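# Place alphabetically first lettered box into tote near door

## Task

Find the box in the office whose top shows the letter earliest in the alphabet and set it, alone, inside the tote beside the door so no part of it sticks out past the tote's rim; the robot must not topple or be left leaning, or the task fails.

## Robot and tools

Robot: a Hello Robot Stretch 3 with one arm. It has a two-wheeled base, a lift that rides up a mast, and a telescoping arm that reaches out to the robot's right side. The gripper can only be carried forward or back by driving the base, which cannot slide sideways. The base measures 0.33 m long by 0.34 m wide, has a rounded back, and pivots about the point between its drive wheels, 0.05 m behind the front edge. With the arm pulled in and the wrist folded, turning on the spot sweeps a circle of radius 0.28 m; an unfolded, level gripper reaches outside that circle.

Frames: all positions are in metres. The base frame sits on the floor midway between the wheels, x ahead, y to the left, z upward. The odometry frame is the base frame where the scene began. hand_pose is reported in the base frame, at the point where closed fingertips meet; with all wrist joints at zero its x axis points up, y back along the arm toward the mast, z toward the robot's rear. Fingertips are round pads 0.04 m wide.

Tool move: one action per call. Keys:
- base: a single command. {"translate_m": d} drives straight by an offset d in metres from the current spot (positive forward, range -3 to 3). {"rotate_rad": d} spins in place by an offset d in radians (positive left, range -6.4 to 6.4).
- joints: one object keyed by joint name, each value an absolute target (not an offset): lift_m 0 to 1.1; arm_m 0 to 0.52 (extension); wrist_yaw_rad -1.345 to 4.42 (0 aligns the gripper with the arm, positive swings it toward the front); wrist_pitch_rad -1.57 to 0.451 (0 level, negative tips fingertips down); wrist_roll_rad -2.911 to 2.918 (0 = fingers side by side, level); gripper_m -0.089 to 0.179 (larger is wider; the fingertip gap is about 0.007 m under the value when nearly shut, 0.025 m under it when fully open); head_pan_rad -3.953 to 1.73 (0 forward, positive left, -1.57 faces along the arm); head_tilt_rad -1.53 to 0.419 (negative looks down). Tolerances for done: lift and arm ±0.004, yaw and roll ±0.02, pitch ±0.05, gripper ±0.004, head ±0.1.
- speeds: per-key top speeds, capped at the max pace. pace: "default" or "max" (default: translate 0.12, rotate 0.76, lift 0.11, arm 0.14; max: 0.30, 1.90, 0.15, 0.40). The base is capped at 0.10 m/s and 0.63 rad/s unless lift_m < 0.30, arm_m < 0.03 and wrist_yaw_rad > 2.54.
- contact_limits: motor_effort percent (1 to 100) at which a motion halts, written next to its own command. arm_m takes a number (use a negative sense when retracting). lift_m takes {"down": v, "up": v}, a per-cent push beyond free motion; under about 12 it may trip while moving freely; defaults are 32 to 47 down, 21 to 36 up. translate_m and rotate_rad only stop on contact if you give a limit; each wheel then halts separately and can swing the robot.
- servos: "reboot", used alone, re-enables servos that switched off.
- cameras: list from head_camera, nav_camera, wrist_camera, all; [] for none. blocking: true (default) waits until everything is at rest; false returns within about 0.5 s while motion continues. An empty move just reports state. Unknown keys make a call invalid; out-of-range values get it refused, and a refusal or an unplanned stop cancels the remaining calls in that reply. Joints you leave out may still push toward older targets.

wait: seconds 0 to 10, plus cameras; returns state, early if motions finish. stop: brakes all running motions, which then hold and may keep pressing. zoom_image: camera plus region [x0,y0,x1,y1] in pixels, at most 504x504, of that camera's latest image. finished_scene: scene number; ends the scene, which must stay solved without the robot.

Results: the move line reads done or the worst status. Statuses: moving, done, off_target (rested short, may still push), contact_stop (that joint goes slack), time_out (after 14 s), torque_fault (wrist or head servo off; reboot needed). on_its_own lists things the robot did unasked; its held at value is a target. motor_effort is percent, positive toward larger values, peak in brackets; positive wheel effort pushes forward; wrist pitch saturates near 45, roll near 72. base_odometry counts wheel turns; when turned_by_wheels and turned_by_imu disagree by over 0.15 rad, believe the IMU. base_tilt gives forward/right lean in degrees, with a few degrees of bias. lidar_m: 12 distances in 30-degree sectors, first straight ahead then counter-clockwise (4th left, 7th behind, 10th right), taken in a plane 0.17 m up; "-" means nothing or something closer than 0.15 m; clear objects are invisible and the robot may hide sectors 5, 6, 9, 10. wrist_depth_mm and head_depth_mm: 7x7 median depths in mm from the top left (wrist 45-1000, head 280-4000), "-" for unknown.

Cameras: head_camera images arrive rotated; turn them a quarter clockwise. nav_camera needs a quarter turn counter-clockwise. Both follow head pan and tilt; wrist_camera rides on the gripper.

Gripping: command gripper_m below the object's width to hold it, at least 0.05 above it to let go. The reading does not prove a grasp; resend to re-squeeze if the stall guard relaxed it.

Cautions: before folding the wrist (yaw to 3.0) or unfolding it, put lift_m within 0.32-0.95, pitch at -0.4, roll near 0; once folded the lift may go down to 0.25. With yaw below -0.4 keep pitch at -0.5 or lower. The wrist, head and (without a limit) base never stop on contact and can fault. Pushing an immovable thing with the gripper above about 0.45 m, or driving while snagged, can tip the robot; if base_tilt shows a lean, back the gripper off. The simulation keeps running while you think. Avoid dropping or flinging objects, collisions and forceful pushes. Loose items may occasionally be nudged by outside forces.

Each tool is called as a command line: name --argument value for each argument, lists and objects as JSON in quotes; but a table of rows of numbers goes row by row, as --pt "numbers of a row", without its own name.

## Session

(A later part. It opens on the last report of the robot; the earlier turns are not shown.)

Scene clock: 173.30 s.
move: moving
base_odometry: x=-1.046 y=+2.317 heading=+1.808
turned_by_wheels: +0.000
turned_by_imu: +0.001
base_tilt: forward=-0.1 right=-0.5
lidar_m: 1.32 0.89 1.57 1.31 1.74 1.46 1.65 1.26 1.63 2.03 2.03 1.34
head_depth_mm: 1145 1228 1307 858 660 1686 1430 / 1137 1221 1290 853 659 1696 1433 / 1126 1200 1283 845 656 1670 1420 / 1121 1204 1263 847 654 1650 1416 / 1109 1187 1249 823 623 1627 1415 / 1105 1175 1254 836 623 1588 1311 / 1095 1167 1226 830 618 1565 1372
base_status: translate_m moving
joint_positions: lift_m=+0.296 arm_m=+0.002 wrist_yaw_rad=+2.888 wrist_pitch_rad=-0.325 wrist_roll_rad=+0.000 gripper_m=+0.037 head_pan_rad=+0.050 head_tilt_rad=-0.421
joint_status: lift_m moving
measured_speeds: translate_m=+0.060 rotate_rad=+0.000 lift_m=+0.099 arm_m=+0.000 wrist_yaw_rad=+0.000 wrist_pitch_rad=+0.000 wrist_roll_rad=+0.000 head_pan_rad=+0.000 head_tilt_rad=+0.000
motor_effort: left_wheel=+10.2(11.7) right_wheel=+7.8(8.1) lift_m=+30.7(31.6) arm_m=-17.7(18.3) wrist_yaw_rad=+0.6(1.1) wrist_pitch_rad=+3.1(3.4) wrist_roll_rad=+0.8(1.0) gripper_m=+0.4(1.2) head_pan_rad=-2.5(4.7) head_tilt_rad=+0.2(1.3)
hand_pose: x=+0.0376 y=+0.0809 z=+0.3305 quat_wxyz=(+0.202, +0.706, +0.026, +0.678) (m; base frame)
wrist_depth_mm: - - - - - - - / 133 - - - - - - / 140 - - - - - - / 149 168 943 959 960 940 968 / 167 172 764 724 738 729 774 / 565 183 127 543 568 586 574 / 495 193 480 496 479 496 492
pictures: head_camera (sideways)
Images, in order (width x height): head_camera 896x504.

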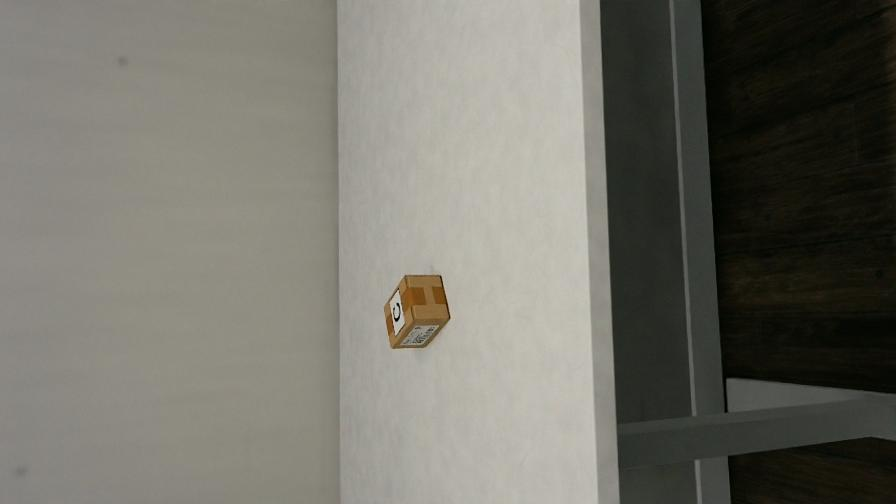

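move --base '{"rotate_rad": 1.742}' --joints '{"lift_m": 0.93, "wrist_pitch_rad": -0.4, "head_pan_rad": -1.57, "head_tilt_rad": -0.6}' --pace "max" --cameras '[]'

move --joints '{"wrist_yaw_rad": 0.38, "wrist_pitch_rad": -0.4}' --pace "max" --cameras '[]'

move --joints '{"lift_m": 1.05, "gripper_m": 0.16}' --pace "max" --cameras '["head_camera", "wrist_camera"]'

Scene clock: 215.07 s.
earlier move: done
move: done
base_odometry: x=-1.077 y=+2.448 heading=-2.733
turned_by_wheels: +1.742
turned_by_imu: +1.737
base_tilt: forward=+1.0 right=-0.1
lidar_m: 1.31 1.66 1.59 1.38 1.71 2.11 2.00 1.24 1.25 1.19 0.77 1.60
head_depth_mm: 1002 1087 820 604 524 - - / 1004 1093 818 601 521 1548 - / 1005 1094 816 601 522 1595 - / 1003 1089 725 599 522 - - / 1005 1098 812 598 520 1557 - / 1009 1086 811 597 518 1373 1267 / 1004 1103 808 597 518 1477 1257
base_status: done
joint_positions: lift_m=+0.930 arm_m=+0.002 wrist_yaw_rad=+2.888 wrist_pitch_rad=-0.416 wrist_roll_rad=+0.000 gripper_m=+0.037 head_pan_rad=-1.574 head_tilt_rad=-0.600
joint_status: all done
measured_speeds: all 0
motor_effort: left_wheel=-10.8(14.7) right_wheel=+9.8(15.1) lift_m=+28.8(33.1) arm_m=-23.3(23.5) wrist_yaw_rad=+0.6(1.2) wrist_pitch_rad=+2.6(6.1) wrist_roll_rad=+0.9(1.1) gripper_m=+0.2(1.5) head_pan_rad=+2.9(5.6) head_tilt_rad=-3.4(5.0)
hand_pose: x=+0.0350 y=+0.0708 z=+0.9432 quat_wxyz=(+0.232, +0.704, +0.058, +0.668) (m; base frame)
wrist_depth_mm: - - - - - - - / 135 - - - - - - / 145 174 - - - - - / 162 178 - - - - - / - 182 - - - - - / - 198 128 - - - - / - - - - - - -
pictures: none
No camera images: "cameras" was empty.

Scene clock: 216.70 s.
move: done
base_odometry: x=-1.077 y=+2.448 heading=-2.733
turned_by_wheels: +0.000
turned_by_imu: +0.000
base_tilt: forward=+0.9 right=-0.1
lidar_m: 1.31 1.66 1.59 1.39 1.71 2.12 2.00 1.24 1.25 1.19 0.77 1.60
head_depth_mm: 1004 1093 821 605 524 - - / 1002 1091 819 604 523 1560 - / 1008 1097 815 600 522 - - / 1009 1092 725 600 504 - - / 1015 1098 815 600 500 416 1233 / 1008 1092 812 598 518 1244 1237 / 1013 1108 806 596 519 1471 1258
base_status: not commanded
joint_positions: lift_m=+0.930 arm_m=+0.002 wrist_yaw_rad=+0.383 wrist_pitch_rad=-0.416 wrist_roll_rad=+0.000 gripper_m=+0.037 head_pan_rad=-1.571 head_tilt_rad=-0.600
joint_status: all done
measured_speeds: all 0
motor_effort: left_wheel=-10.6(10.8) right_wheel=+10.1(10.4) lift_m=+27.3(28.7) arm_m=-22.3(23.4) wrist_yaw_rad=-2.6(7.3) wrist_pitch_rad=+2.4(4.9) wrist_roll_rad=+0.8(1.1) gripper_m=-0.5(1.1) head_pan_rad=+3.6(4.2) head_tilt_rad=-3.2(4.3)
hand_pose: x=+0.0626 y=-0.3552 z=+0.9432 quat_wxyz=(+0.707, +0.275, -0.651, -0.012) (m; base frame)
wrist_depth_mm: - - - - - - - / - - 398 398 405 400 405 / 290 293 293 290 293 294 295 / - 260 229 219 218 218 219 / - - - 198 189 181 175 / - - 127 147 - - 170 / - - - - - - -
pictures: none
No camera images: "cameras" was empty.

Scene clock: 218.47 s.
move: done
base_odometry: x=-1.077 y=+2.448 heading=-2.733
turned_by_wheels: +0.000
turned_by_imu: +0.000
base_tilt: forward=+1.0 right=+0.0
lidar_m: 1.32 1.66 1.58 1.38 1.71 2.11 2.00 1.24 1.26 1.19 0.77 1.60
head_depth_mm: 1004 1103 - - - - - / 1002 1099 - - - - - / 1005 1100 - - - - 1234 / 1007 1091 - - - 1437 1261 / 1011 1098 906 578 1616 1475 1265 / 1008 1084 811 597 1008 1242 1241 / 1006 1103 814 595 519 1474 1265
base_status: not commanded
joint_positions: lift_m=+1.050 arm_m=+0.002 wrist_yaw_rad=+0.383 wrist_pitch_rad=-0.417 wrist_roll_rad=+0.000 gripper_m=+0.160 head_pan_rad=-1.570 head_tilt_rad=-0.600
joint_status: all done
measured_speeds: all 0
motor_effort: left_wheel=-10.5(10.8) right_wheel=+10.0(10.5) lift_m=+28.3(33.1) arm_m=-22.0(23.0) wrist_yaw_rad=-2.4(2.6) wrist_pitch_rad=+2.8(3.2) wrist_roll_rad=+0.8(1.1) gripper_m=+0.2(93.8) head_pan_rad=+3.0(4.2) head_tilt_rad=-3.1(4.5)
hand_pose: x=+0.0624 y=-0.3551 z=+1.0630 quat_wxyz=(+0.707, +0.275, -0.651, -0.012) (m; base frame)
wrist_depth_mm: - - - - - - - / - - - - - - - / - - - - 465 - - / - - 422 419 422 398 - / - 353 348 353 352 359 354 / - 124 303 296 294 121 284 / - - - 281 253 245 110
pictures: head_camera (sideways), wrist_camera
Images, in order (width x height): head_camera 896x504, wrist_camera 644x364.

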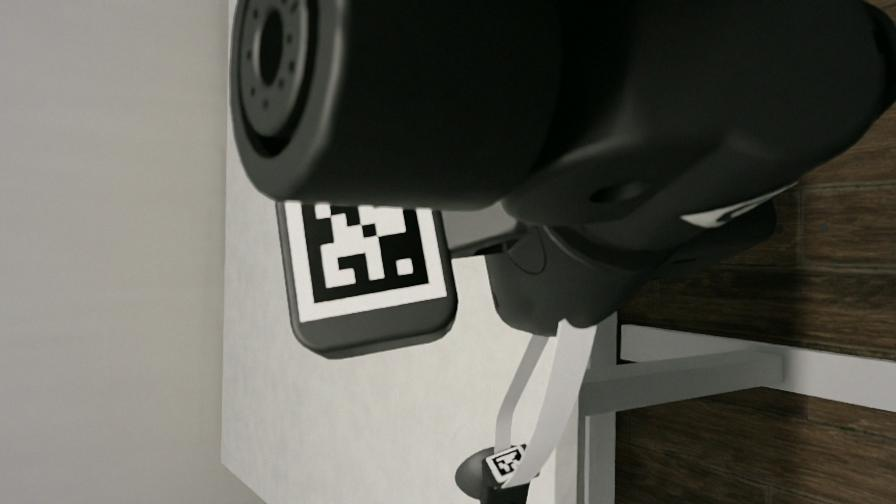

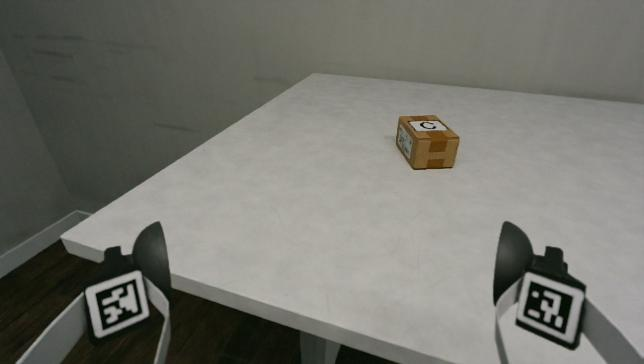

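move --base '{"translate_m": -0.018}' --joints '{"arm_m": 0.345, "wrist_yaw_rad": 0.43}' --contact_limits '{"arm_m": 40}' --speeds '{"arm_m": 0.25}' --cameras '["wrist_camera"]'

Scene clock: 239.43 s.
move: done
base_odometry: x=-1.061 y=+2.455 heading=-2.733
turned_by_wheels: +0.000
turned_by_imu: +0.001
base_tilt: forward=+1.1 right=-0.1
lidar_m: 1.33 1.67 1.60 1.38 1.70 2.09 1.98 1.23 1.25 1.19 0.77 1.60
head_depth_mm: 364 397 818 603 524 1476 1268 / 369 403 817 601 524 1487 1265 / 386 404 742 600 522 1476 1260 / 996 502 714 600 521 1474 1256 / 1009 1086 772 599 520 1476 1269 / 1010 1081 809 598 520 1257 1231 / 1012 1087 806 595 520 1475 1254
base_status: done
joint_positions: lift_m=+1.050 arm_m=+0.345 wrist_yaw_rad=+0.427 wrist_pitch_rad=-0.417 wrist_roll_rad=+0.000 gripper_m=+0.160 head_pan_rad=-1.570 head_tilt_rad=-0.600
joint_status: all done
measured_speeds: all 0
motor_effort: left_wheel=-10.1(13.3) right_wheel=-0.3(7.1) lift_m=+27.1(27.1) arm_m=+22.6(26.9) wrist_yaw_rad=+3.1(6.1) wrist_pitch_rad=+3.2(3.2) wrist_roll_rad=+0.8(1.2) gripper_m=-0.6(1.2) head_pan_rad=+3.0(4.2) head_tilt_rad=-2.2(4.2)
contact_limits: arm_m 40 (drawing in: default 40, maximum 55; extending or still: default 49, maximum 70)
hand_pose: x=+0.0715 y=-0.6944 z=+1.0630 quat_wxyz=(+0.707, +0.290, -0.645, +0.003) (m; base frame)
wrist_depth_mm: - - - - - - - / - - - - - - - / - - - - - - - / - 443 394 399 417 417 420 / 366 351 349 350 349 354 351 / 292 125 292 238 284 120 283 / 114 123 250 209 236 243 110
pictures: wrist_camera
Images, in order (width x height): wrist_camera 644x364.

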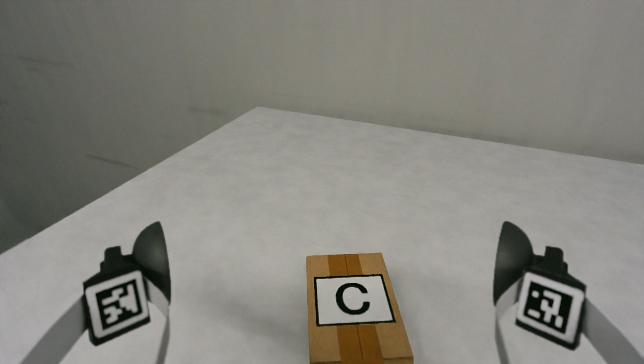

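move --base '{"translate_m": -0.008}' --joints '{"arm_m": 0.369, "wrist_yaw_rad": 0.46, "lift_m": 0.946}' --contact_limits '{"arm_m": 40, "lift_m": {"down": 15}}' --speeds '{"lift_m": 0.06}' --cameras '["wrist_camera"]'

move --joints '{"gripper_m": 0.03}' --cameras '["wrist_camera"]'

Scene clock: 254.33 s.
move: done
base_odometry: x=-1.053 y=+2.458 heading=-2.733
turned_by_wheels: +0.000
turned_by_imu: +0.001
base_tilt: forward=+0.8 right=-0.2
lidar_m: 1.34 1.67 1.59 1.38 1.70 2.08 1.97 1.22 1.25 1.19 0.78 1.60
head_depth_mm: 1008 1063 366 579 523 1474 1267 / 1014 478 472 602 523 1487 1256 / 1001 1082 482 577 521 1475 1263 / 1007 1093 582 600 521 1477 1263 / 1009 1093 771 599 520 1474 1260 / 1011 1084 814 598 518 1253 1226 / 1014 1087 811 598 1614 1463 1255
base_status: done
joint_positions: lift_m=+0.946 arm_m=+0.369 wrist_yaw_rad=+0.457 wrist_pitch_rad=-0.404 wrist_roll_rad=+0.005 gripper_m=+0.160 head_pan_rad=-1.570 head_tilt_rad=-0.600
joint_status: all done
measured_speeds: all 0
motor_effort: left_wheel=-6.9(12.1) right_wheel=-0.6(6.2) lift_m=+18.9(27.6) arm_m=+13.7(26.4) wrist_yaw_rad=+3.3(5.9) wrist_pitch_rad=+0.5(3.2) wrist_roll_rad=-0.9(1.2) gripper_m=+0.0(1.1) head_pan_rad=+1.9(4.0) head_tilt_rad=-2.3(3.7)
contact_limits: arm_m 40 (drawing in: default 40, maximum 55; extending or still: default 49, maximum 70); lift_m down 15 (down: maximum 72; up: maximum 65)
hand_pose: x=+0.0783 y=-0.7170 z=+0.9618 quat_wxyz=(+0.705, +0.295, -0.644, +0.018) (m; base frame)
wrist_depth_mm: - - - - - - - / - - - - - - - / - 342 343 345 340 342 344 / 253 253 254 158 240 254 252 / 202 201 201 126 131 202 201 / 168 125 166 121 125 127 161 / - 120 143 135 139 139 110
pictures: wrist_camera
Images, in order (width x height): wrist_camera 644x364.

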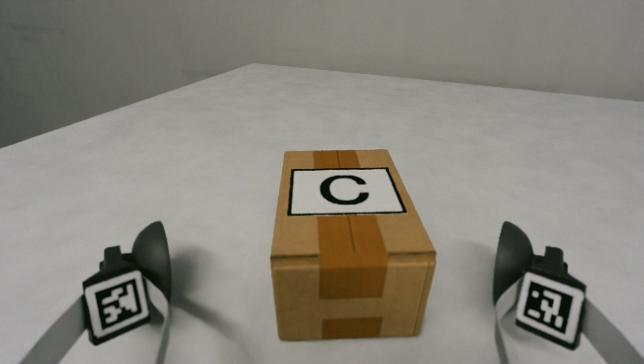

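Scene clock: 256.17 s.
move: done
base_odometry: x=-1.053 y=+2.458 heading=-2.733
turned_by_wheels: +0.000
turned_by_imu: +0.000
base_tilt: forward=+0.9 right=-0.1
lidar_m: 1.34 1.68 1.60 1.38 1.70 2.08 1.97 1.22 1.25 1.19 0.78 1.60
head_depth_mm: 1007 1057 366 579 524 1488 1262 / 1004 478 472 601 522 1474 1271 / 1007 1081 482 579 521 1470 1266 / 1007 1097 605 599 521 1488 1265 / 1006 1089 771 596 521 1481 1252 / 1012 1083 811 597 519 1252 1235 / 1011 1083 807 595 1626 1466 1264
base_status: not commanded
joint_positions: lift_m=+0.946 arm_m=+0.369 wrist_yaw_rad=+0.467 wrist_pitch_rad=-0.391 wrist_roll_rad=+0.006 gripper_m=+0.031 head_pan_rad=-1.570 head_tilt_rad=-0.600
joint_status: all done
measured_speeds: all 0
motor_effort: left_wheel=-6.2(7.1) right_wheel=-0.6(1.1) lift_m=+19.1(19.5) arm_m=+3.0(14.4) wrist_yaw_rad=-5.8(6.2) wrist_pitch_rad=-1.9(2.1) wrist_roll_rad=-1.2(1.5) gripper_m=-16.7(98.3) head_pan_rad=+1.9(3.2) head_tilt_rad=-1.6(2.9)
contact_limits: arm_m 40 (drawing in: default 40, maximum 55; extending or still: default 49, maximum 70); lift_m down 15 (down: maximum 72; up: maximum 65)
hand_pose: x=+0.0811 y=-0.7174 z=+0.9649 quat_wxyz=(+0.705, +0.294, -0.645, +0.026) (m; base frame)
wrist_depth_mm: - - - - - - - / - - - - - - - / - 358 358 359 359 357 358 / 263 263 262 165 249 262 264 / 207 206 208 130 149 207 206 / 172 172 130 130 124 171 171 / 145 108 146 142 142 141 145
pictures: wrist_camera
Images, in order (width x height): wrist_camera 644x364.

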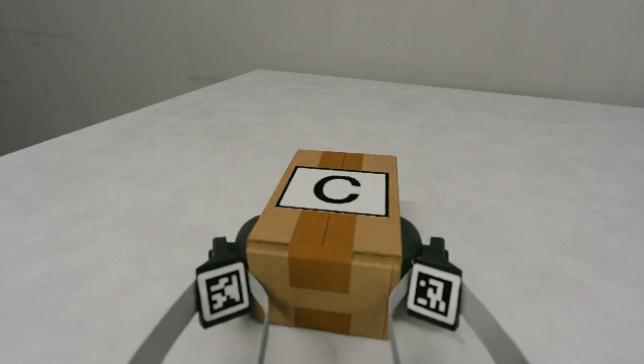

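move --joints '{"lift_m": 1.01}' --cameras '["wrist_camera"]'

move --joints '{"arm_m": 0.01}' --speeds '{"arm_m": 0.3}' --cameras '[]'

move --joints '{"lift_m": 0.9, "wrist_yaw_rad": 2.65, "wrist_pitch_rad": -0.4}' --cameras '["wrist_camera"]'

move --base '{"rotate_rad": -0.679}' --joints '{"lift_m": 0.29, "head_pan_rad": -3.14, "head_tilt_rad": -0.5}' --pace "max" --cameras '["head_camera"]'

Scene clock: 295.97 s.
move: done
base_odometry: x=-1.053 y=+2.458 heading=-2.733
turned_by_wheels: +0.000
turned_by_imu: +0.001
base_tilt: forward=+1.0 right=-0.1
lidar_m: 1.34 1.67 1.59 1.38 1.69 2.08 1.97 1.23 1.26 1.19 0.78 1.60
head_depth_mm: 980 420 821 603 524 1491 1263 / 974 425 779 601 522 1473 1261 / 1000 437 519 599 522 1476 1262 / 1008 724 705 599 520 1470 1251 / 1010 1092 737 601 520 1456 1252 / 1010 1089 810 598 519 1249 1227 / 1011 1083 807 596 520 1470 1256
base_status: not commanded
joint_positions: lift_m=+1.010 arm_m=+0.369 wrist_yaw_rad=+0.463 wrist_pitch_rad=-0.423 wrist_roll_rad=+0.005 gripper_m=+0.031 head_pan_rad=-1.570 head_tilt_rad=-0.600
joint_status: all done
measured_speeds: all 0
motor_effort: left_wheel=-6.6(6.6) right_wheel=-0.4(1.3) lift_m=+29.9(33.2) arm_m=-23.4(23.5) wrist_yaw_rad=-2.1(5.8) wrist_pitch_rad=+3.9(4.3) wrist_roll_rad=-0.9(1.3) gripper_m=-15.4(17.7) head_pan_rad=+2.1(3.4) head_tilt_rad=-1.2(2.5)
contact_limits: arm_m 40 (drawing in: default 40, maximum 55; extending or still: default 49, maximum 70)
hand_pose: x=+0.0785 y=-0.7142 z=+1.0215 quat_wxyz=(+0.706, +0.303, -0.640, +0.013) (m; base frame)
wrist_depth_mm: - - - - - - - / - - - - - - - / - 473 421 - 419 - 419 / - 357 358 169 340 361 359 / 286 286 267 130 149 288 288 / 238 240 131 131 125 239 239 / 206 106 201 194 200 205 206
pictures: wrist_camera
Images, in order (width x height): wrist_camera 644x364.

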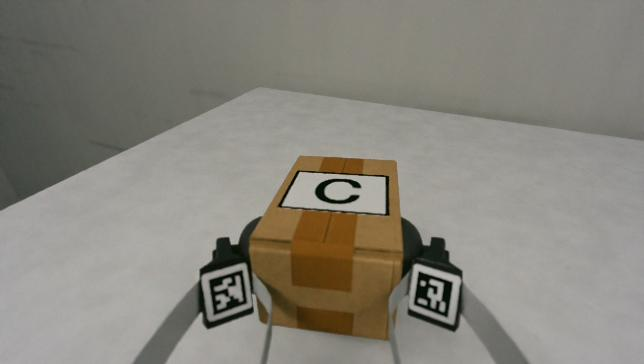

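Scene clock: 299.47 s.
move: done
base_odometry: x=-1.053 y=+2.458 heading=-2.733
turned_by_wheels: +0.000
turned_by_imu: +0.001
base_tilt: forward=+0.9 right=-0.2
lidar_m: 1.33 1.68 1.60 1.38 1.69 2.08 1.97 1.22 1.25 1.19 0.78 1.60
head_depth_mm: 1008 1090 821 - - - - / 1006 1092 816 - - - - / 1002 1097 819 676 - - 1209 / 1004 1088 815 - - - 1242 / 1011 1089 811 - 388 1457 1257 / 1009 1079 812 575 385 1248 1239 / 1009 1091 811 596 1608 1464 1261
base_status: not commanded
joint_positions: lift_m=+1.010 arm_m=+0.010 wrist_yaw_rad=+0.463 wrist_pitch_rad=-0.424 wrist_roll_rad=+0.004 gripper_m=+0.031 head_pan_rad=-1.570 head_tilt_rad=-0.600
joint_status: all done
measured_speeds: all 0
motor_effort: left_wheel=-6.4(6.6) right_wheel=-0.7(1.2) lift_m=+21.6(29.6) arm_m=-23.3(25.5) wrist_yaw_rad=-1.9(2.7) wrist_pitch_rad=+4.1(4.6) wrist_roll_rad=-0.6(1.0) gripper_m=-15.2(17.0) head_pan_rad=+1.5(2.9) head_tilt_rad=-0.3(2.1)
hand_pose: x=+0.0784 y=-0.3551 z=+1.0214 quat_wxyz=(+0.706, +0.304, -0.640, +0.013) (m; base frame)
wrist_depth_mm: - - - - - - - / - - - - - - - / - - - - - - - / - 361 359 170 342 358 366 / - - 289 130 149 290 289 / - - 131 132 125 241 241 / - - - - 228 206 206
pictures: none
No camera images: "cameras" was empty.

Scene clock: 301.57 s.
move: done
base_odometry: x=-1.053 y=+2.458 heading=-2.733
turned_by_wheels: +0.000
turned_by_imu: +0.000
base_tilt: forward=+0.8 right=-0.3
lidar_m: 1.34 1.68 1.60 1.38 1.69 2.08 1.97 1.23 1.25 1.19 0.78 1.60
head_depth_mm: 1008 1093 820 604 523 - - / 1005 1092 816 603 523 1511 - / 1014 1090 818 601 522 1565 - / 1015 1093 817 600 522 1590 - / 1015 1094 812 599 520 1517 - / 1010 1081 811 597 519 1247 1232 / 1014 1083 807 599 1610 1466 1255
base_status: not commanded
joint_positions: lift_m=+0.900 arm_m=+0.010 wrist_yaw_rad=+2.647 wrist_pitch_rad=-0.424 wrist_roll_rad=+0.004 gripper_m=+0.031 head_pan_rad=-1.570 head_tilt_rad=-0.600
joint_status: all done
measured_speeds: all 0
motor_effort: left_wheel=-6.3(6.6) right_wheel=-0.5(1.3) lift_m=+21.1(23.3) arm_m=-22.1(23.4) wrist_yaw_rad=+3.7(7.2) wrist_pitch_rad=+4.4(7.5) wrist_roll_rad=-0.5(0.9) gripper_m=-15.8(17.1) head_pan_rad=+1.5(2.4) head_tilt_rad=+0.6(1.4)
hand_pose: x=+0.0850 y=+0.0418 z=+0.9113 quat_wxyz=(+0.314, +0.708, -0.026, +0.632) (m; base frame)
wrist_depth_mm: - - - - - - - / - - - - - - - / - - - - - - - / - - - 169 - - - / - - 153 130 153 - - / 208 - 131 132 125 - - / 199 239 - - - - -
pictures: wrist_camera
Images, in order (width x height): wrist_camera 644x364.

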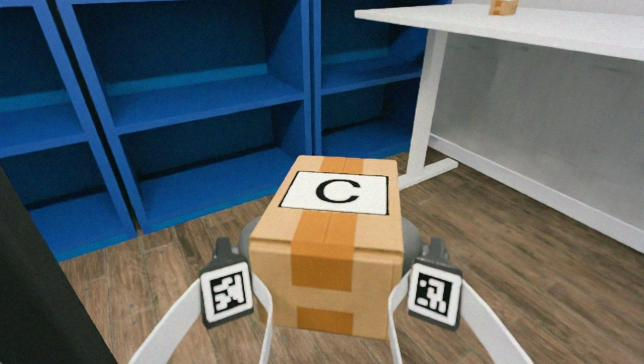

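Scene clock: 306.43 s.
move: done
base_odometry: x=-1.053 y=+2.458 heading=+2.871
turned_by_wheels: -0.678
turned_by_imu: -0.676
base_tilt: forward=+0.9 right=-0.1
lidar_m: 1.43 1.34 1.79 1.60 1.38 1.38 1.69 1.97 1.98 1.22 1.19 0.78
head_depth_mm: 2615 1589 1723 1880 1908 1626 1353 / 2509 2764 3058 2554 1959 1611 1344 / 2313 2551 2797 2678 2017 1594 1345 / 2153 2352 2546 2693 1999 1599 1344 / 2029 2185 2373 2517 2015 1604 1337 / 1899 2037 2194 2356 2006 1585 1348 / 1800 1917 2052 2252 1975 1591 1327
base_status: done
joint_positions: lift_m=+0.290 arm_m=+0.010 wrist_yaw_rad=+2.647 wrist_pitch_rad=-0.425 wrist_roll_rad=+0.004 gripper_m=+0.031 head_pan_rad=-3.141 head_tilt_rad=-0.500
joint_status: all done
measured_speeds: all 0
motor_effort: left_wheel=+9.9(14.6) right_wheel=-10.0(14.8) lift_m=+22.2(23.8) arm_m=-18.8(23.7) wrist_yaw_rad=+3.2(4.0) wrist_pitch_rad=+4.5(4.7) wrist_roll_rad=-0.7(1.0) gripper_m=-15.1(17.0) head_pan_rad=+3.3(5.2) head_tilt_rad=+3.4(5.4)
hand_pose: x=+0.0849 y=+0.0417 z=+0.3012 quat_wxyz=(+0.314, +0.708, -0.025, +0.632) (m; base frame)
wrist_depth_mm: - - - - - - - / - - - - - - - / - - - - - - - / 775 769 777 169 736 762 767 / 618 626 153 130 153 626 618 / 208 523 131 131 125 523 519 / 202 236 289 424 422 445 447
pictures: head_camera (sideways)
Images, in order (width x height): head_camera 896x504.

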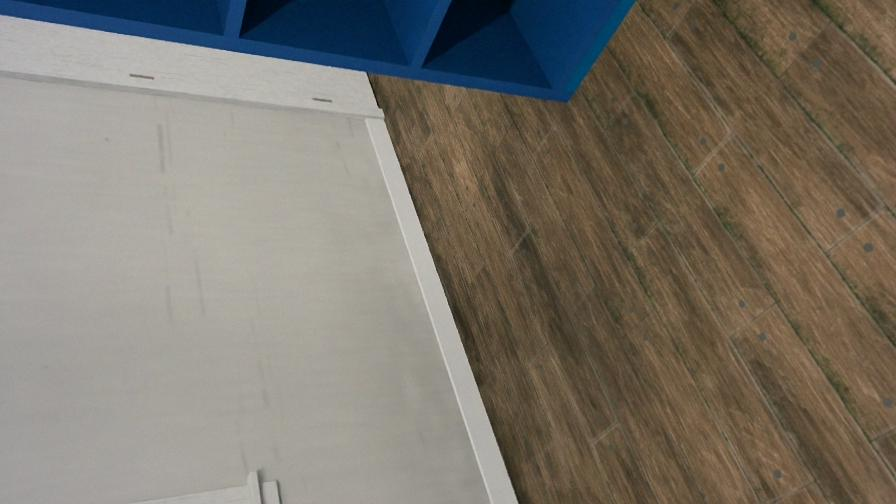

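move --base '{"translate_m": -1.633}' --pace "max" --cameras '[]'

move --base '{"rotate_rad": -0.749}' --joints '{"head_tilt_rad": -0.6}' --pace "max" --cameras '["head_camera"]'

move --base '{"translate_m": -1.3}' --joints '{"head_tilt_rad": -0.8}' --pace "max" --cameras '["head_camera"]'

Scene clock: 316.80 s.
move: done
base_odometry: x=+0.520 y=+2.022 heading=+2.871
turned_by_wheels: +0.000
turned_by_imu: +0.004
base_tilt: forward=+1.0 right=-0.2
lidar_m: 2.32 2.83 1.11 0.36 0.44 1.40 0.86 0.77 0.77 0.92 1.71 1.82
head_depth_mm: 1038 1164 1299 1481 1724 1608 1347 / 955 1054 1179 1328 1518 1621 1338 / 885 961 1064 1197 1350 1502 1335 / 819 892 975 1083 1217 1367 1340 / 769 828 899 991 1102 1226 1312 / 719 777 836 910 1001 1101 1225 / 680 725 777 844 919 1013 1119
base_status: done
joint_positions: lift_m=+0.290 arm_m=+0.010 wrist_yaw_rad=+2.647 wrist_pitch_rad=-0.425 wrist_roll_rad=+0.004 gripper_m=+0.031 head_pan_rad=-3.140 head_tilt_rad=-0.500
joint_status: not commanded
measured_speeds: all 0
motor_effort: left_wheel=-0.4(11.8) right_wheel=-4.0(19.3) lift_m=+27.4(27.5) arm_m=-4.6(14.7) wrist_yaw_rad=+2.7(4.0) wrist_pitch_rad=+4.4(4.8) wrist_roll_rad=-0.8(1.0) gripper_m=-15.8(17.1) head_pan_rad=+2.2(4.0) head_tilt_rad=+1.9(3.7)
hand_pose: x=+0.0848 y=+0.0418 z=+0.3012 quat_wxyz=(+0.314, +0.708, -0.025, +0.632) (m; base frame)
wrist_depth_mm: 309 - - - - - - / 333 - - - - - - / 362 894 - - - - - / 411 400 - 169 721 763 775 / 461 454 151 130 153 617 610 / 209 491 131 131 125 521 520 / 200 237 287 427 423 446 444
pictures: none
No camera images: "cameras" was empty.

Scene clock: 318.33 s.
move: done
base_odometry: x=+0.520 y=+2.022 heading=+2.123
turned_by_wheels: -0.749
turned_by_imu: -0.745
base_tilt: forward=+1.0 right=-0.2
lidar_m: 1.83 2.32 2.82 1.11 0.98 0.36 2.13 0.99 0.78 0.76 0.82 1.22
head_depth_mm: 2088 2289 2541 2270 1752 930 861 / 2114 2296 2599 2294 1813 1490 1238 / 2172 2347 2625 2203 1791 1489 1272 / 2220 2390 2705 2196 1787 1480 1253 / 2215 2438 2696 2256 1807 1484 1260 / 1888 1981 2088 2113 1791 1483 1254 / 1507 1561 1609 1684 1708 1473 1258
base_status: done
joint_positions: lift_m=+0.290 arm_m=+0.010 wrist_yaw_rad=+2.647 wrist_pitch_rad=-0.425 wrist_roll_rad=+0.004 gripper_m=+0.031 head_pan_rad=-3.140 head_tilt_rad=-0.598
joint_status: all done
measured_speeds: all 0
motor_effort: left_wheel=+10.0(17.6) right_wheel=-7.3(15.7) lift_m=+28.3(28.4) arm_m=-6.9(6.9) wrist_yaw_rad=+3.1(3.7) wrist_pitch_rad=+4.6(4.6) wrist_roll_rad=-0.8(0.8) gripper_m=-16.3(16.7) head_pan_rad=+2.6(3.4) head_tilt_rad=-3.4(4.6)
hand_pose: x=+0.0848 y=+0.0418 z=+0.3012 quat_wxyz=(+0.314, +0.708, -0.025, +0.632) (m; base frame)
wrist_depth_mm: - - - - - - - / - - - - - - - / 920 - - - - - - / 740 774 781 169 731 761 750 / 632 618 153 131 153 631 618 / 207 516 131 131 125 522 520 / 200 237 287 425 424 446 445
pictures: head_camera (sideways)
Images, in order (width x height): head_camera 896x504.

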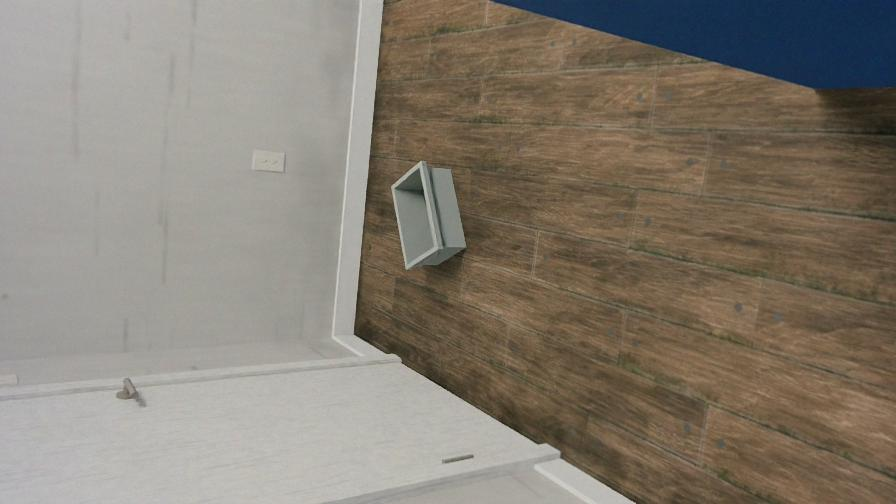

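Scene clock: 324.03 s.
move: done
base_odometry: x=+1.202 y=+0.915 heading=+2.123
turned_by_wheels: +0.000
turned_by_imu: +0.003
base_tilt: forward=+0.9 right=-0.2
lidar_m: 0.92 0.62 0.83 2.54 1.56 1.22 1.20 0.79 0.63 0.60 0.68 1.01
head_depth_mm: 1039 1179 1356 1602 1509 1313 1161 / 1055 1195 1379 1636 1512 1308 1162 / 1073 1216 1408 1652 1522 1275 699 / 1093 1235 1440 1688 1507 1304 1167 / 1105 1265 1482 1694 1517 1288 1160 / 1132 1295 1503 1698 1504 1315 1166 / 1147 1282 1418 1474 1447 1311 1168
base_status: done
joint_positions: lift_m=+0.290 arm_m=+0.010 wrist_yaw_rad=+2.647 wrist_pitch_rad=-0.425 wrist_roll_rad=+0.004 gripper_m=+0.031 head_pan_rad=-3.140 head_tilt_rad=-0.802
joint_status: all done
measured_speeds: all 0
motor_effort: left_wheel=-5.3(14.8) right_wheel=-0.8(14.1) lift_m=+28.9(30.8) arm_m=-22.4(23.4) wrist_yaw_rad=+3.0(3.5) wrist_pitch_rad=+4.2(4.8) wrist_roll_rad=-0.8(1.0) gripper_m=-15.3(16.7) head_pan_rad=+1.9(3.4) head_tilt_rad=+0.5(5.0)
hand_pose: x=+0.0848 y=+0.0418 z=+0.3012 quat_wxyz=(+0.314, +0.708, -0.025, +0.632) (m; base frame)
wrist_depth_mm: - - - - - 505 514 / - - - - - 544 - / - - - - - 611 - / 766 791 769 169 714 672 735 / 619 627 153 130 153 621 635 / 207 526 131 132 125 522 522 / 201 238 287 421 423 444 444
pictures: head_camera (sideways)
Images, in order (width x height): head_camera 896x504.

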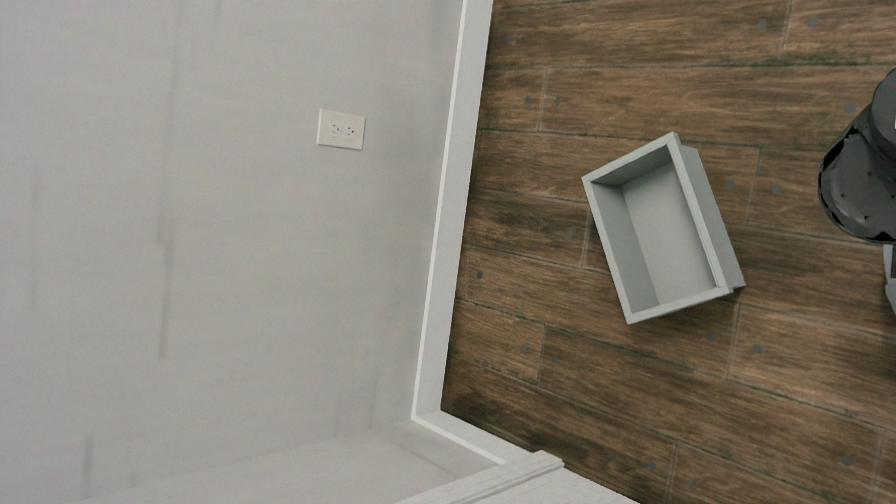

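move --base '{"rotate_rad": -1.548}' --joints '{"lift_m": 0.5, "head_pan_rad": -1.57, "head_tilt_rad": -0.9}' --pace "max" --cameras '["head_camera"]'

move --joints '{"wrist_yaw_rad": 0.0, "wrist_pitch_rad": -0.4}' --cameras '[]'

move --joints '{"arm_m": 0.32, "wrist_pitch_rad": -1.25}' --speeds '{"arm_m": 0.25}' --cameras '["head_camera", "wrist_camera"]'

Scene clock: 351.73 s.
move: done
base_odometry: x=+1.202 y=+0.915 heading=+0.575
turned_by_wheels: -1.548
turned_by_imu: -1.542
base_tilt: forward=+1.1 right=-0.1
lidar_m: 0.60 0.69 1.06 0.84 0.73 0.88 2.55 1.51 1.22 1.20 0.77 0.62
head_depth_mm: 1070 1227 1439 1603 1413 1249 1133 / 1089 1256 1478 1603 1417 1256 490 / 1113 1285 1526 1614 1386 1249 520 / 1138 1323 1585 1606 1377 1252 570 / 1170 1358 1604 1642 1420 1259 1127 / 1192 1389 1608 1598 1424 1267 1139 / 1152 1252 1304 1370 1385 1262 1136
base_status: done
joint_positions: lift_m=+0.500 arm_m=+0.010 wrist_yaw_rad=+2.647 wrist_pitch_rad=-0.425 wrist_roll_rad=+0.004 gripper_m=+0.031 head_pan_rad=-1.564 head_tilt_rad=-0.900
joint_status: all done
measured_speeds: all 0
motor_effort: left_wheel=+9.6(15.8) right_wheel=-7.5(15.0) lift_m=+28.0(33.6) arm_m=-21.2(23.7) wrist_yaw_rad=+3.0(3.6) wrist_pitch_rad=+4.4(4.8) wrist_roll_rad=-0.7(0.9) gripper_m=-16.2(16.6) head_pan_rad=-2.1(4.7) head_tilt_rad=-5.2(9.1)
hand_pose: x=+0.0848 y=+0.0418 z=+0.5111 quat_wxyz=(+0.314, +0.708, -0.025, +0.632) (m; base frame)
wrist_depth_mm: - - - - - - 502 / - - - - - - 514 / - - - - - - 516 / - - - 170 - - 531 / - 934 153 130 147 - 535 / 208 785 131 131 125 742 537 / 201 631 644 627 632 638 552
pictures: head_camera (sideways)
Images, in order (width x height): head_camera 896x504.

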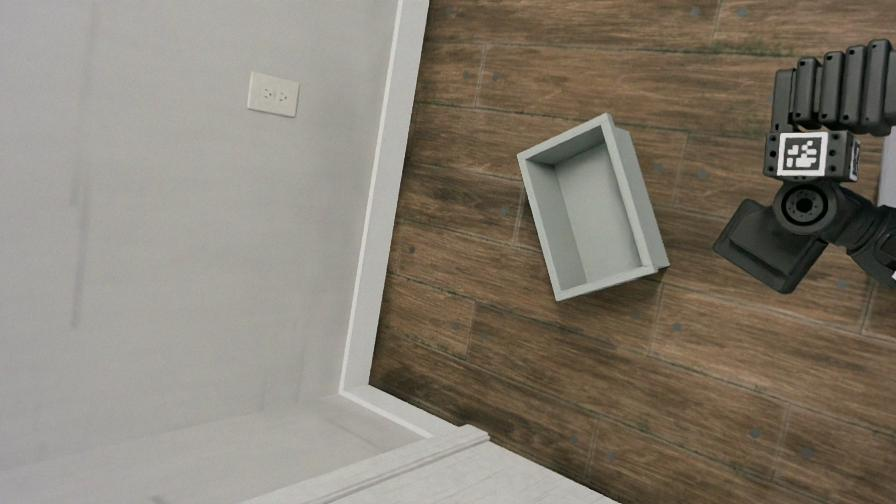

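Scene clock: 354.07 s.
move: done
base_odometry: x=+1.202 y=+0.915 heading=+0.575
turned_by_wheels: +0.000
turned_by_imu: +0.000
base_tilt: forward=+0.9 right=-0.2
lidar_m: 0.60 0.69 1.06 0.84 0.73 0.88 2.55 1.51 1.21 1.20 0.77 0.62
head_depth_mm: 1060 1231 1454 1596 1410 1253 1141 / 1087 1252 1477 1604 1411 1262 493 / 1106 1295 1529 1630 1340 780 522 / 1136 1314 1577 1629 1373 1202 1105 / 1157 1344 1604 1620 1410 1261 1136 / 1177 1389 1607 1590 1426 1255 1131 / 1162 1257 1312 1377 1391 1261 1140
base_status: not commanded
joint_positions: lift_m=+0.500 arm_m=+0.010 wrist_yaw_rad=+0.003 wrist_pitch_rad=-0.425 wrist_roll_rad=+0.004 gripper_m=+0.031 head_pan_rad=-1.569 head_tilt_rad=-0.900
joint_status: all done
measured_speeds: all 0
motor_effort: left_wheel=+9.5(9.9) right_wheel=-7.7(8.0) lift_m=+24.1(28.2) arm_m=-13.2(21.2) wrist_yaw_rad=-2.2(6.0) wrist_pitch_rad=+4.6(7.5) wrist_roll_rad=-0.4(0.9) gripper_m=-15.3(16.5) head_pan_rad=-2.6(4.9) head_tilt_rad=-5.6(6.0)
hand_pose: x=-0.0208 y=-0.3785 z=+0.5111 quat_wxyz=(+0.690, +0.150, -0.692, -0.149) (m; base frame)
wrist_depth_mm: 570 - - - - - - / 606 - - - 867 - - / 656 - - - - - - / - 813 - 169 - - - / - 858 153 130 153 911 918 / 672 767 131 131 125 780 775 / 650 637 642 141 561 647 666
pictures: none
No camera images: "cameras" was empty.

Scene clock: 357.33 s.
move: done
base_odometry: x=+1.202 y=+0.915 heading=+0.575
turned_by_wheels: +0.000
turned_by_imu: +0.000
base_tilt: forward=+1.1 right=-0.1
lidar_m: 0.60 0.69 1.06 0.84 0.73 0.88 2.55 1.51 1.22 1.20 0.77 0.62
head_depth_mm: 1072 1232 1462 1610 1426 1262 1114 / 1093 1254 1486 1605 645 558 506 / 1110 1284 1519 1615 1214 1253 1132 / 1139 1313 1564 1618 1354 1265 1134 / 1159 1355 1606 1619 1421 1249 1134 / 1185 1390 1609 1608 1419 1254 1133 / 1171 1256 1312 1389 1406 1258 1136
base_status: not commanded
joint_positions: lift_m=+0.500 arm_m=+0.320 wrist_yaw_rad=+0.003 wrist_pitch_rad=-1.254 wrist_roll_rad=+0.004 gripper_m=+0.031 head_pan_rad=-1.570 head_tilt_rad=-0.900
joint_status: all done
measured_speeds: all 0
motor_effort: left_wheel=+9.5(9.9) right_wheel=-7.8(8.2) lift_m=+22.8(24.4) arm_m=+24.3(26.8) wrist_yaw_rad=-2.0(3.0) wrist_pitch_rad=+1.0(6.2) wrist_roll_rad=-0.7(0.9) gripper_m=-15.6(16.7) head_pan_rad=-2.9(4.3) head_tilt_rad=-4.9(6.0)
hand_pose: x=-0.0214 y=-0.5219 z=+0.3877 quat_wxyz=(+0.572, +0.415, -0.573, -0.415) (m; base frame)
wrist_depth_mm: 614 610 618 604 605 613 594 / 597 595 586 594 591 574 579 / 577 573 583 - 569 572 561 / 563 566 553 169 192 544 545 / 546 537 157 130 149 536 528 / 536 530 131 131 126 521 517 / 520 505 510 506 507 512 509
pictures: head_camera (sideways), wrist_camera
Images, in order (width x height): head_camera 896x504, wrist_camera 644x364.

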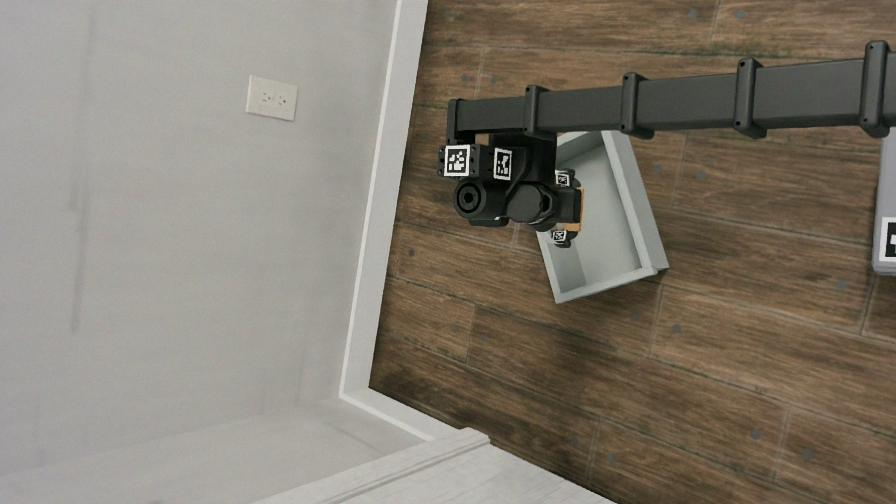

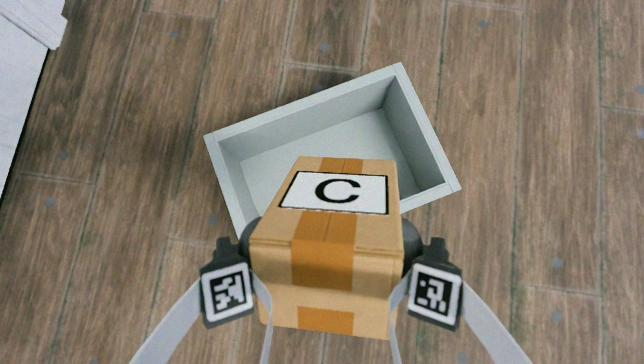

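move --base '{"translate_m": -0.012}' --joints '{"arm_m": 0.409}' --speeds '{"arm_m": 0.2}' --cameras '[]'

move --joints '{"lift_m": 0.25}' --cameras '["wrist_camera", "head_camera"]'

Scene clock: 379.83 s.
move: done
base_odometry: x=+1.192 y=+0.909 heading=+0.575
turned_by_wheels: +0.000
turned_by_imu: +0.001
base_tilt: forward=+1.0 right=-0.1
lidar_m: 0.61 0.70 1.08 0.81 0.70 0.88 2.53 1.51 1.21 1.20 0.78 0.63
head_depth_mm: 1070 1228 1434 1603 1406 1255 1122 / 1090 1248 1468 772 648 559 505 / 1107 1289 1508 769 1361 1255 1130 / 1138 1312 1568 1613 1370 1251 1129 / 1163 1345 1611 1615 1394 1251 1143 / 1188 1377 1628 1625 1415 1262 1137 / 1178 1286 1344 1420 1405 1264 1134
base_status: done
joint_positions: lift_m=+0.500 arm_m=+0.409 wrist_yaw_rad=+0.003 wrist_pitch_rad=-1.254 wrist_roll_rad=+0.004 gripper_m=+0.031 head_pan_rad=-1.570 head_tilt_rad=-0.900
joint_status: all done
measured_speeds: all 0
motor_effort: left_wheel=-2.8(6.1) right_wheel=-6.8(12.4) lift_m=+27.3(27.3) arm_m=+23.2(26.6) wrist_yaw_rad=-2.2(2.5) wrist_pitch_rad=+0.6(1.0) wrist_roll_rad=-0.7(0.8) gripper_m=-16.3(16.5) head_pan_rad=-2.3(4.4) head_tilt_rad=-3.7(5.5)
hand_pose: x=-0.0214 y=-0.6108 z=+0.3877 quat_wxyz=(+0.572, +0.415, -0.573, -0.415) (m; base frame)
wrist_depth_mm: 608 614 608 606 602 596 594 / 588 591 592 585 586 584 580 / 577 573 568 572 580 569 565 / 565 558 566 170 545 555 544 / 539 544 152 130 142 528 535 / 529 525 131 132 127 526 518 / 511 507 517 503 504 509 506
pictures: none
No camera images: "cameras" was empty.

Scene clock: 382.93 s.
move: done
base_odometry: x=+1.192 y=+0.909 heading=+0.575
turned_by_wheels: +0.000
turned_by_imu: +0.000
base_tilt: forward=+0.8 right=+0.0
lidar_m: 0.61 0.70 1.08 0.81 0.70 0.88 2.54 1.50 1.21 0.59 0.78 0.63
head_depth_mm: 1063 1230 1432 1602 1407 1263 1133 / 1085 1251 1490 1626 1388 1238 1094 / 1112 1285 1511 1618 971 1236 1119 / 1134 1308 1562 1622 1359 1255 1137 / 1159 1353 1612 1641 1383 1264 1139 / 1182 1386 1620 1640 1423 1257 1135 / 1181 1282 1351 1415 1401 1257 1138
base_status: not commanded
joint_positions: lift_m=+0.250 arm_m=+0.409 wrist_yaw_rad=+0.003 wrist_pitch_rad=-1.254 wrist_roll_rad=+0.004 gripper_m=+0.031 head_pan_rad=-1.570 head_tilt_rad=-0.900
joint_status: all done
measured_speeds: all 0
motor_effort: left_wheel=-2.6(2.9) right_wheel=-6.5(7.1) lift_m=+21.8(24.8) arm_m=+11.9(23.1) wrist_yaw_rad=-2.1(2.5) wrist_pitch_rad=+0.8(1.0) wrist_roll_rad=-0.7(0.9) gripper_m=-15.9(16.6) head_pan_rad=-2.7(4.1) head_tilt_rad=-3.7(5.6)
hand_pose: x=-0.0214 y=-0.6108 z=+0.1377 quat_wxyz=(+0.572, +0.415, -0.573, -0.415) (m; base frame)
wrist_depth_mm: 342 340 338 337 219 332 332 / 333 329 219 233 269 321 322 / 322 210 248 301 - - 315 / 192 263 - 170 170 - 305 / 187 - 145 130 136 - 295 / 182 - 131 132 126 189 180 / 283 96 - 208 172 282 282
pictures: head_camera (sideways), wrist_camera
Images, in order (width x height): head_camera 896x504, wrist_camera 644x364.

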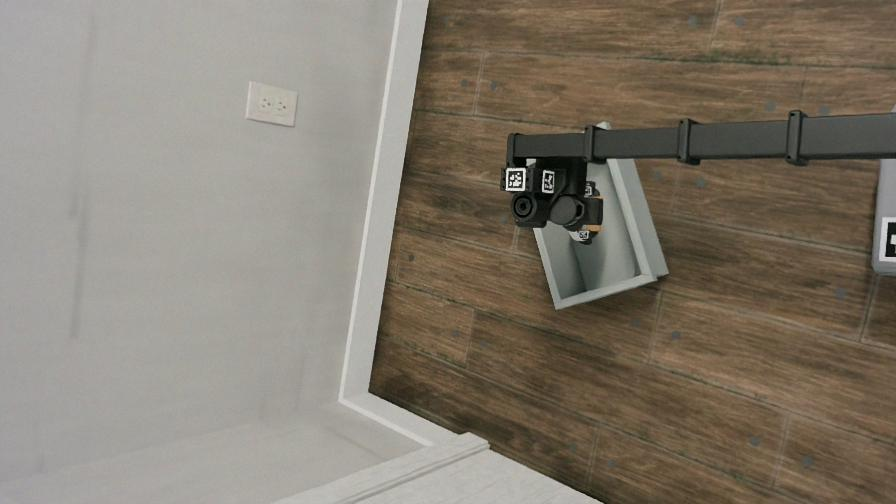

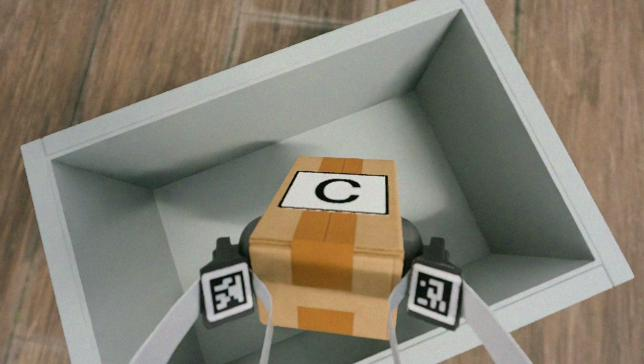

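move --joints '{"lift_m": 0.165}' --speeds '{"lift_m": 0.04}' --contact_limits '{"lift_m": {"down": 14}}' --cameras '[]'

move --joints '{"lift_m": 0.12}' --speeds '{"lift_m": 0.02}' --contact_limits '{"lift_m": {"down": 13}}' --cameras '["wrist_camera"]'

Scene clock: 388.87 s.
move: done
base_odometry: x=+1.192 y=+0.909 heading=+0.575
turned_by_wheels: +0.000
turned_by_imu: +0.001
base_tilt: forward=+0.9 right=-0.1
lidar_m: 0.61 0.70 1.08 0.81 0.70 0.88 2.54 1.51 1.21 1.20 0.78 0.63
head_depth_mm: 1069 1223 1440 1606 1423 1266 1136 / 1089 1251 1488 1622 1417 1254 1113 / 1116 1282 1533 1616 1042 1237 1100 / 1136 1319 1567 1610 1374 1251 1131 / 1165 1346 1620 1619 1394 1261 1132 / 1179 1382 1609 1628 1417 1264 1131 / 1174 1279 1354 1412 1387 1266 1135
base_status: not commanded
joint_positions: lift_m=+0.165 arm_m=+0.409 wrist_yaw_rad=+0.003 wrist_pitch_rad=-1.254 wrist_roll_rad=+0.004 gripper_m=+0.031 head_pan_rad=-1.570 head_tilt_rad=-0.900
joint_status: all done
measured_speeds: all 0
motor_effort: left_wheel=-2.5(2.9) right_wheel=-6.7(7.1) lift_m=+19.4(23.1) arm_m=-8.4(8.4) wrist_yaw_rad=-2.3(2.7) wrist_pitch_rad=+0.4(0.9) wrist_roll_rad=-0.6(0.8) gripper_m=-15.6(16.7) head_pan_rad=-1.5(3.8) head_tilt_rad=-3.8(5.3)
contact_limits: lift_m down 14 (down: maximum 72; up: maximum 65)
hand_pose: x=-0.0214 y=-0.6108 z=+0.0527 quat_wxyz=(+0.572, +0.415, -0.573, -0.415) (m; base frame)
wrist_depth_mm: - 128 147 175 207 - - / 140 159 189 216 - - - / 171 198 225 178 - - - / - - - 152 151 - - / - - 133 128 130 - - / - - 130 132 125 174 150 / - - - - 162 136 114
pictures: none
No camera images: "cameras" was empty.

Scene clock: 391.07 s.
move: contact_stop
base_odometry: x=+1.192 y=+0.909 heading=+0.575
turned_by_wheels: +0.000
turned_by_imu: +0.000
base_tilt: forward=+1.1 right=+0.0
lidar_m: 0.61 0.70 1.08 0.81 0.71 0.88 2.53 1.51 1.21 1.20 0.78 0.63
head_depth_mm: 1073 1226 1435 1609 1405 1255 1140 / 1093 1252 1489 1609 1414 1253 1126 / 1115 1282 1523 1612 1065 1218 1098 / 1139 1316 1559 1623 1361 1255 1137 / 1156 1347 1613 1615 1393 1251 1127 / 1183 1382 1621 1613 1421 1263 1135 / 1178 1275 1341 1409 1401 1256 1136
base_status: not commanded
joint_positions: lift_m=+0.131 arm_m=+0.409 wrist_yaw_rad=+0.003 wrist_pitch_rad=-1.254 wrist_roll_rad=+0.004 gripper_m=+0.031 head_pan_rad=-1.570 head_tilt_rad=-0.900
joint_status: lift_m contact_stop (moved -0.034 of -0.045)
measured_speeds: translate_m=+0.000 rotate_rad=+0.000 lift_m=+0.004 arm_m=+0.000 wrist_yaw_rad=+0.000 wrist_pitch_rad=+0.000 wrist_roll_rad=+0.000 head_pan_rad=+0.000 head_tilt_rad=+0.000
on_its_own: lift_m is slack since a contact_stop (your +0.120 is given up)
motor_effort: left_wheel=-2.4(3.0) right_wheel=-5.4(7.1) lift_m=+20.2(21.7) arm_m=-16.1(16.5) wrist_yaw_rad=-1.4(2.7) wrist_pitch_rad=+0.4(0.9) wrist_roll_rad=-0.7(0.8) gripper_m=-13.3(16.3) head_pan_rad=-2.0(3.5) head_tilt_rad=-4.6(4.7)
contact_limits: lift_m down 13 (down: maximum 72; up: maximum 65)
hand_pose: x=-0.0215 y=-0.6110 z=+0.0185 quat_wxyz=(+0.572, +0.415, -0.573, -0.415) (m; base frame)
wrist_depth_mm: - 128 149 175 194 - - / 139 154 183 145 196 - - / 169 192 194 137 190 191 - / 191 190 188 128 185 186 - / 184 185 183 122 146 182 181 / - 180 124 176 123 177 151 / - 174 173 173 163 133 115
pictures: wrist_camera
Images, in order (width x height): wrist_camera 644x364.

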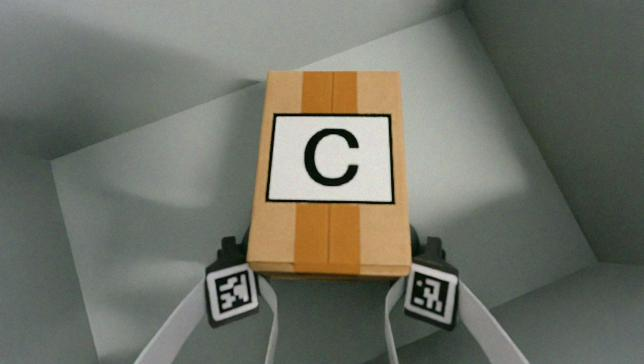

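move --joints '{"gripper_m": 0.125}' --cameras '[]'

move --joints '{"lift_m": 0.4}' --cameras '["wrist_camera"]'

Scene clock: 394.67 s.
move: done
base_odometry: x=+1.192 y=+0.909 heading=+0.575
turned_by_wheels: +0.000
turned_by_imu: +0.001
base_tilt: forward=+1.0 right=+0.0
lidar_m: 0.61 0.70 1.08 0.81 0.70 0.88 2.54 1.51 1.22 1.20 0.78 0.63
head_depth_mm: 1077 1217 1447 1600 1408 1258 1137 / 1090 1241 1471 1625 1405 1248 1116 / 1109 1283 1521 1612 1060 1219 1106 / 1130 1320 1554 1614 1372 1236 1135 / 1151 1345 1609 1615 1416 1261 1121 / 1188 1371 1623 1617 1418 1258 1131 / 1172 1284 1343 1406 1393 1266 1137
base_status: not commanded
joint_positions: lift_m=+0.131 arm_m=+0.409 wrist_yaw_rad=+0.001 wrist_pitch_rad=-1.250 wrist_roll_rad=+0.001 gripper_m=+0.125 head_pan_rad=-1.570 head_tilt_rad=-0.900
joint_status: all done
measured_speeds: all 0
on_its_own: lift_m is slack since a contact_stop (your +0.120 is given up)
motor_effort: left_wheel=-2.4(2.7) right_wheel=-4.6(5.8) lift_m=+25.5(25.9) arm_m=-21.5(22.7) wrist_yaw_rad=+0.2(2.0) wrist_pitch_rad=-0.4(0.6) wrist_roll_rad=+0.4(0.8) gripper_m=-0.3(92.1) head_pan_rad=-1.5(3.7) head_tilt_rad=-2.8(4.3)
contact_limits: lift_m down 13 (down: maximum 72; up: maximum 65)
hand_pose: x=-0.0216 y=-0.6119 z=+0.0193 quat_wxyz=(+0.573, +0.414, -0.573, -0.414) (m; base frame)
wrist_depth_mm: - 126 147 169 196 - - / 138 153 185 145 196 - - / 168 190 194 141 191 192 - / 189 189 189 137 139 186 - / 185 184 183 134 134 180 180 / - 125 177 133 176 126 150 / - 127 172 173 173 124 106
pictures: none
No camera images: "cameras" was empty.

Scene clock: 397.93 s.
move: done
base_odometry: x=+1.192 y=+0.909 heading=+0.575
turned_by_wheels: +0.000
turned_by_imu: +0.000
base_tilt: forward=+1.1 right=-0.1
lidar_m: 0.61 0.70 1.08 0.81 0.71 0.88 2.53 1.51 1.21 1.20 0.78 0.63
head_depth_mm: 1066 1223 1437 1603 1409 1260 1132 / 1091 1257 1482 1607 1343 671 590 / 1107 1281 1525 866 1317 1260 1130 / 1134 1317 1575 1615 1366 1239 1140 / 1164 1343 1615 1628 1428 1252 1138 / 1181 1374 1612 1623 1409 1255 1137 / 1181 1280 1341 1404 1398 1268 1139
base_status: not commanded
joint_positions: lift_m=+0.400 arm_m=+0.409 wrist_yaw_rad=+0.001 wrist_pitch_rad=-1.251 wrist_roll_rad=+0.001 gripper_m=+0.125 head_pan_rad=-1.570 head_tilt_rad=-0.900
joint_status: all done
measured_speeds: all 0
motor_effort: left_wheel=-2.5(2.7) right_wheel=-4.9(5.1) lift_m=+29.4(33.2) arm_m=-18.6(21.4) wrist_yaw_rad=+0.0(0.7) wrist_pitch_rad=-0.1(0.4) wrist_roll_rad=+0.3(0.5) gripper_m=+0.3(1.6) head_pan_rad=-2.9(3.9) head_tilt_rad=-1.7(4.5)
hand_pose: x=-0.0216 y=-0.6116 z=+0.2879 quat_wxyz=(+0.573, +0.414, -0.573, -0.414) (m; base frame)
wrist_depth_mm: 513 505 501 501 494 504 489 / 494 493 487 491 481 485 482 / 476 471 477 467 394 472 469 / 459 457 389 399 - 454 454 / 446 449 - 394 - 437 435 / 443 123 - - 342 126 430 / 426 419 347 414 420 412 412
pictures: wrist_camera
Images, in order (width x height): wrist_camera 644x364.

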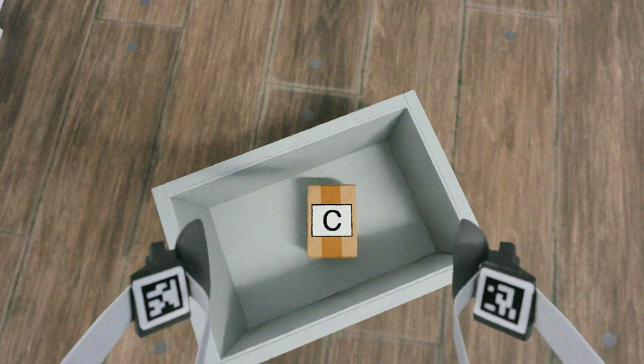

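finished_scene --scene 2

The scene is finished: the task was done.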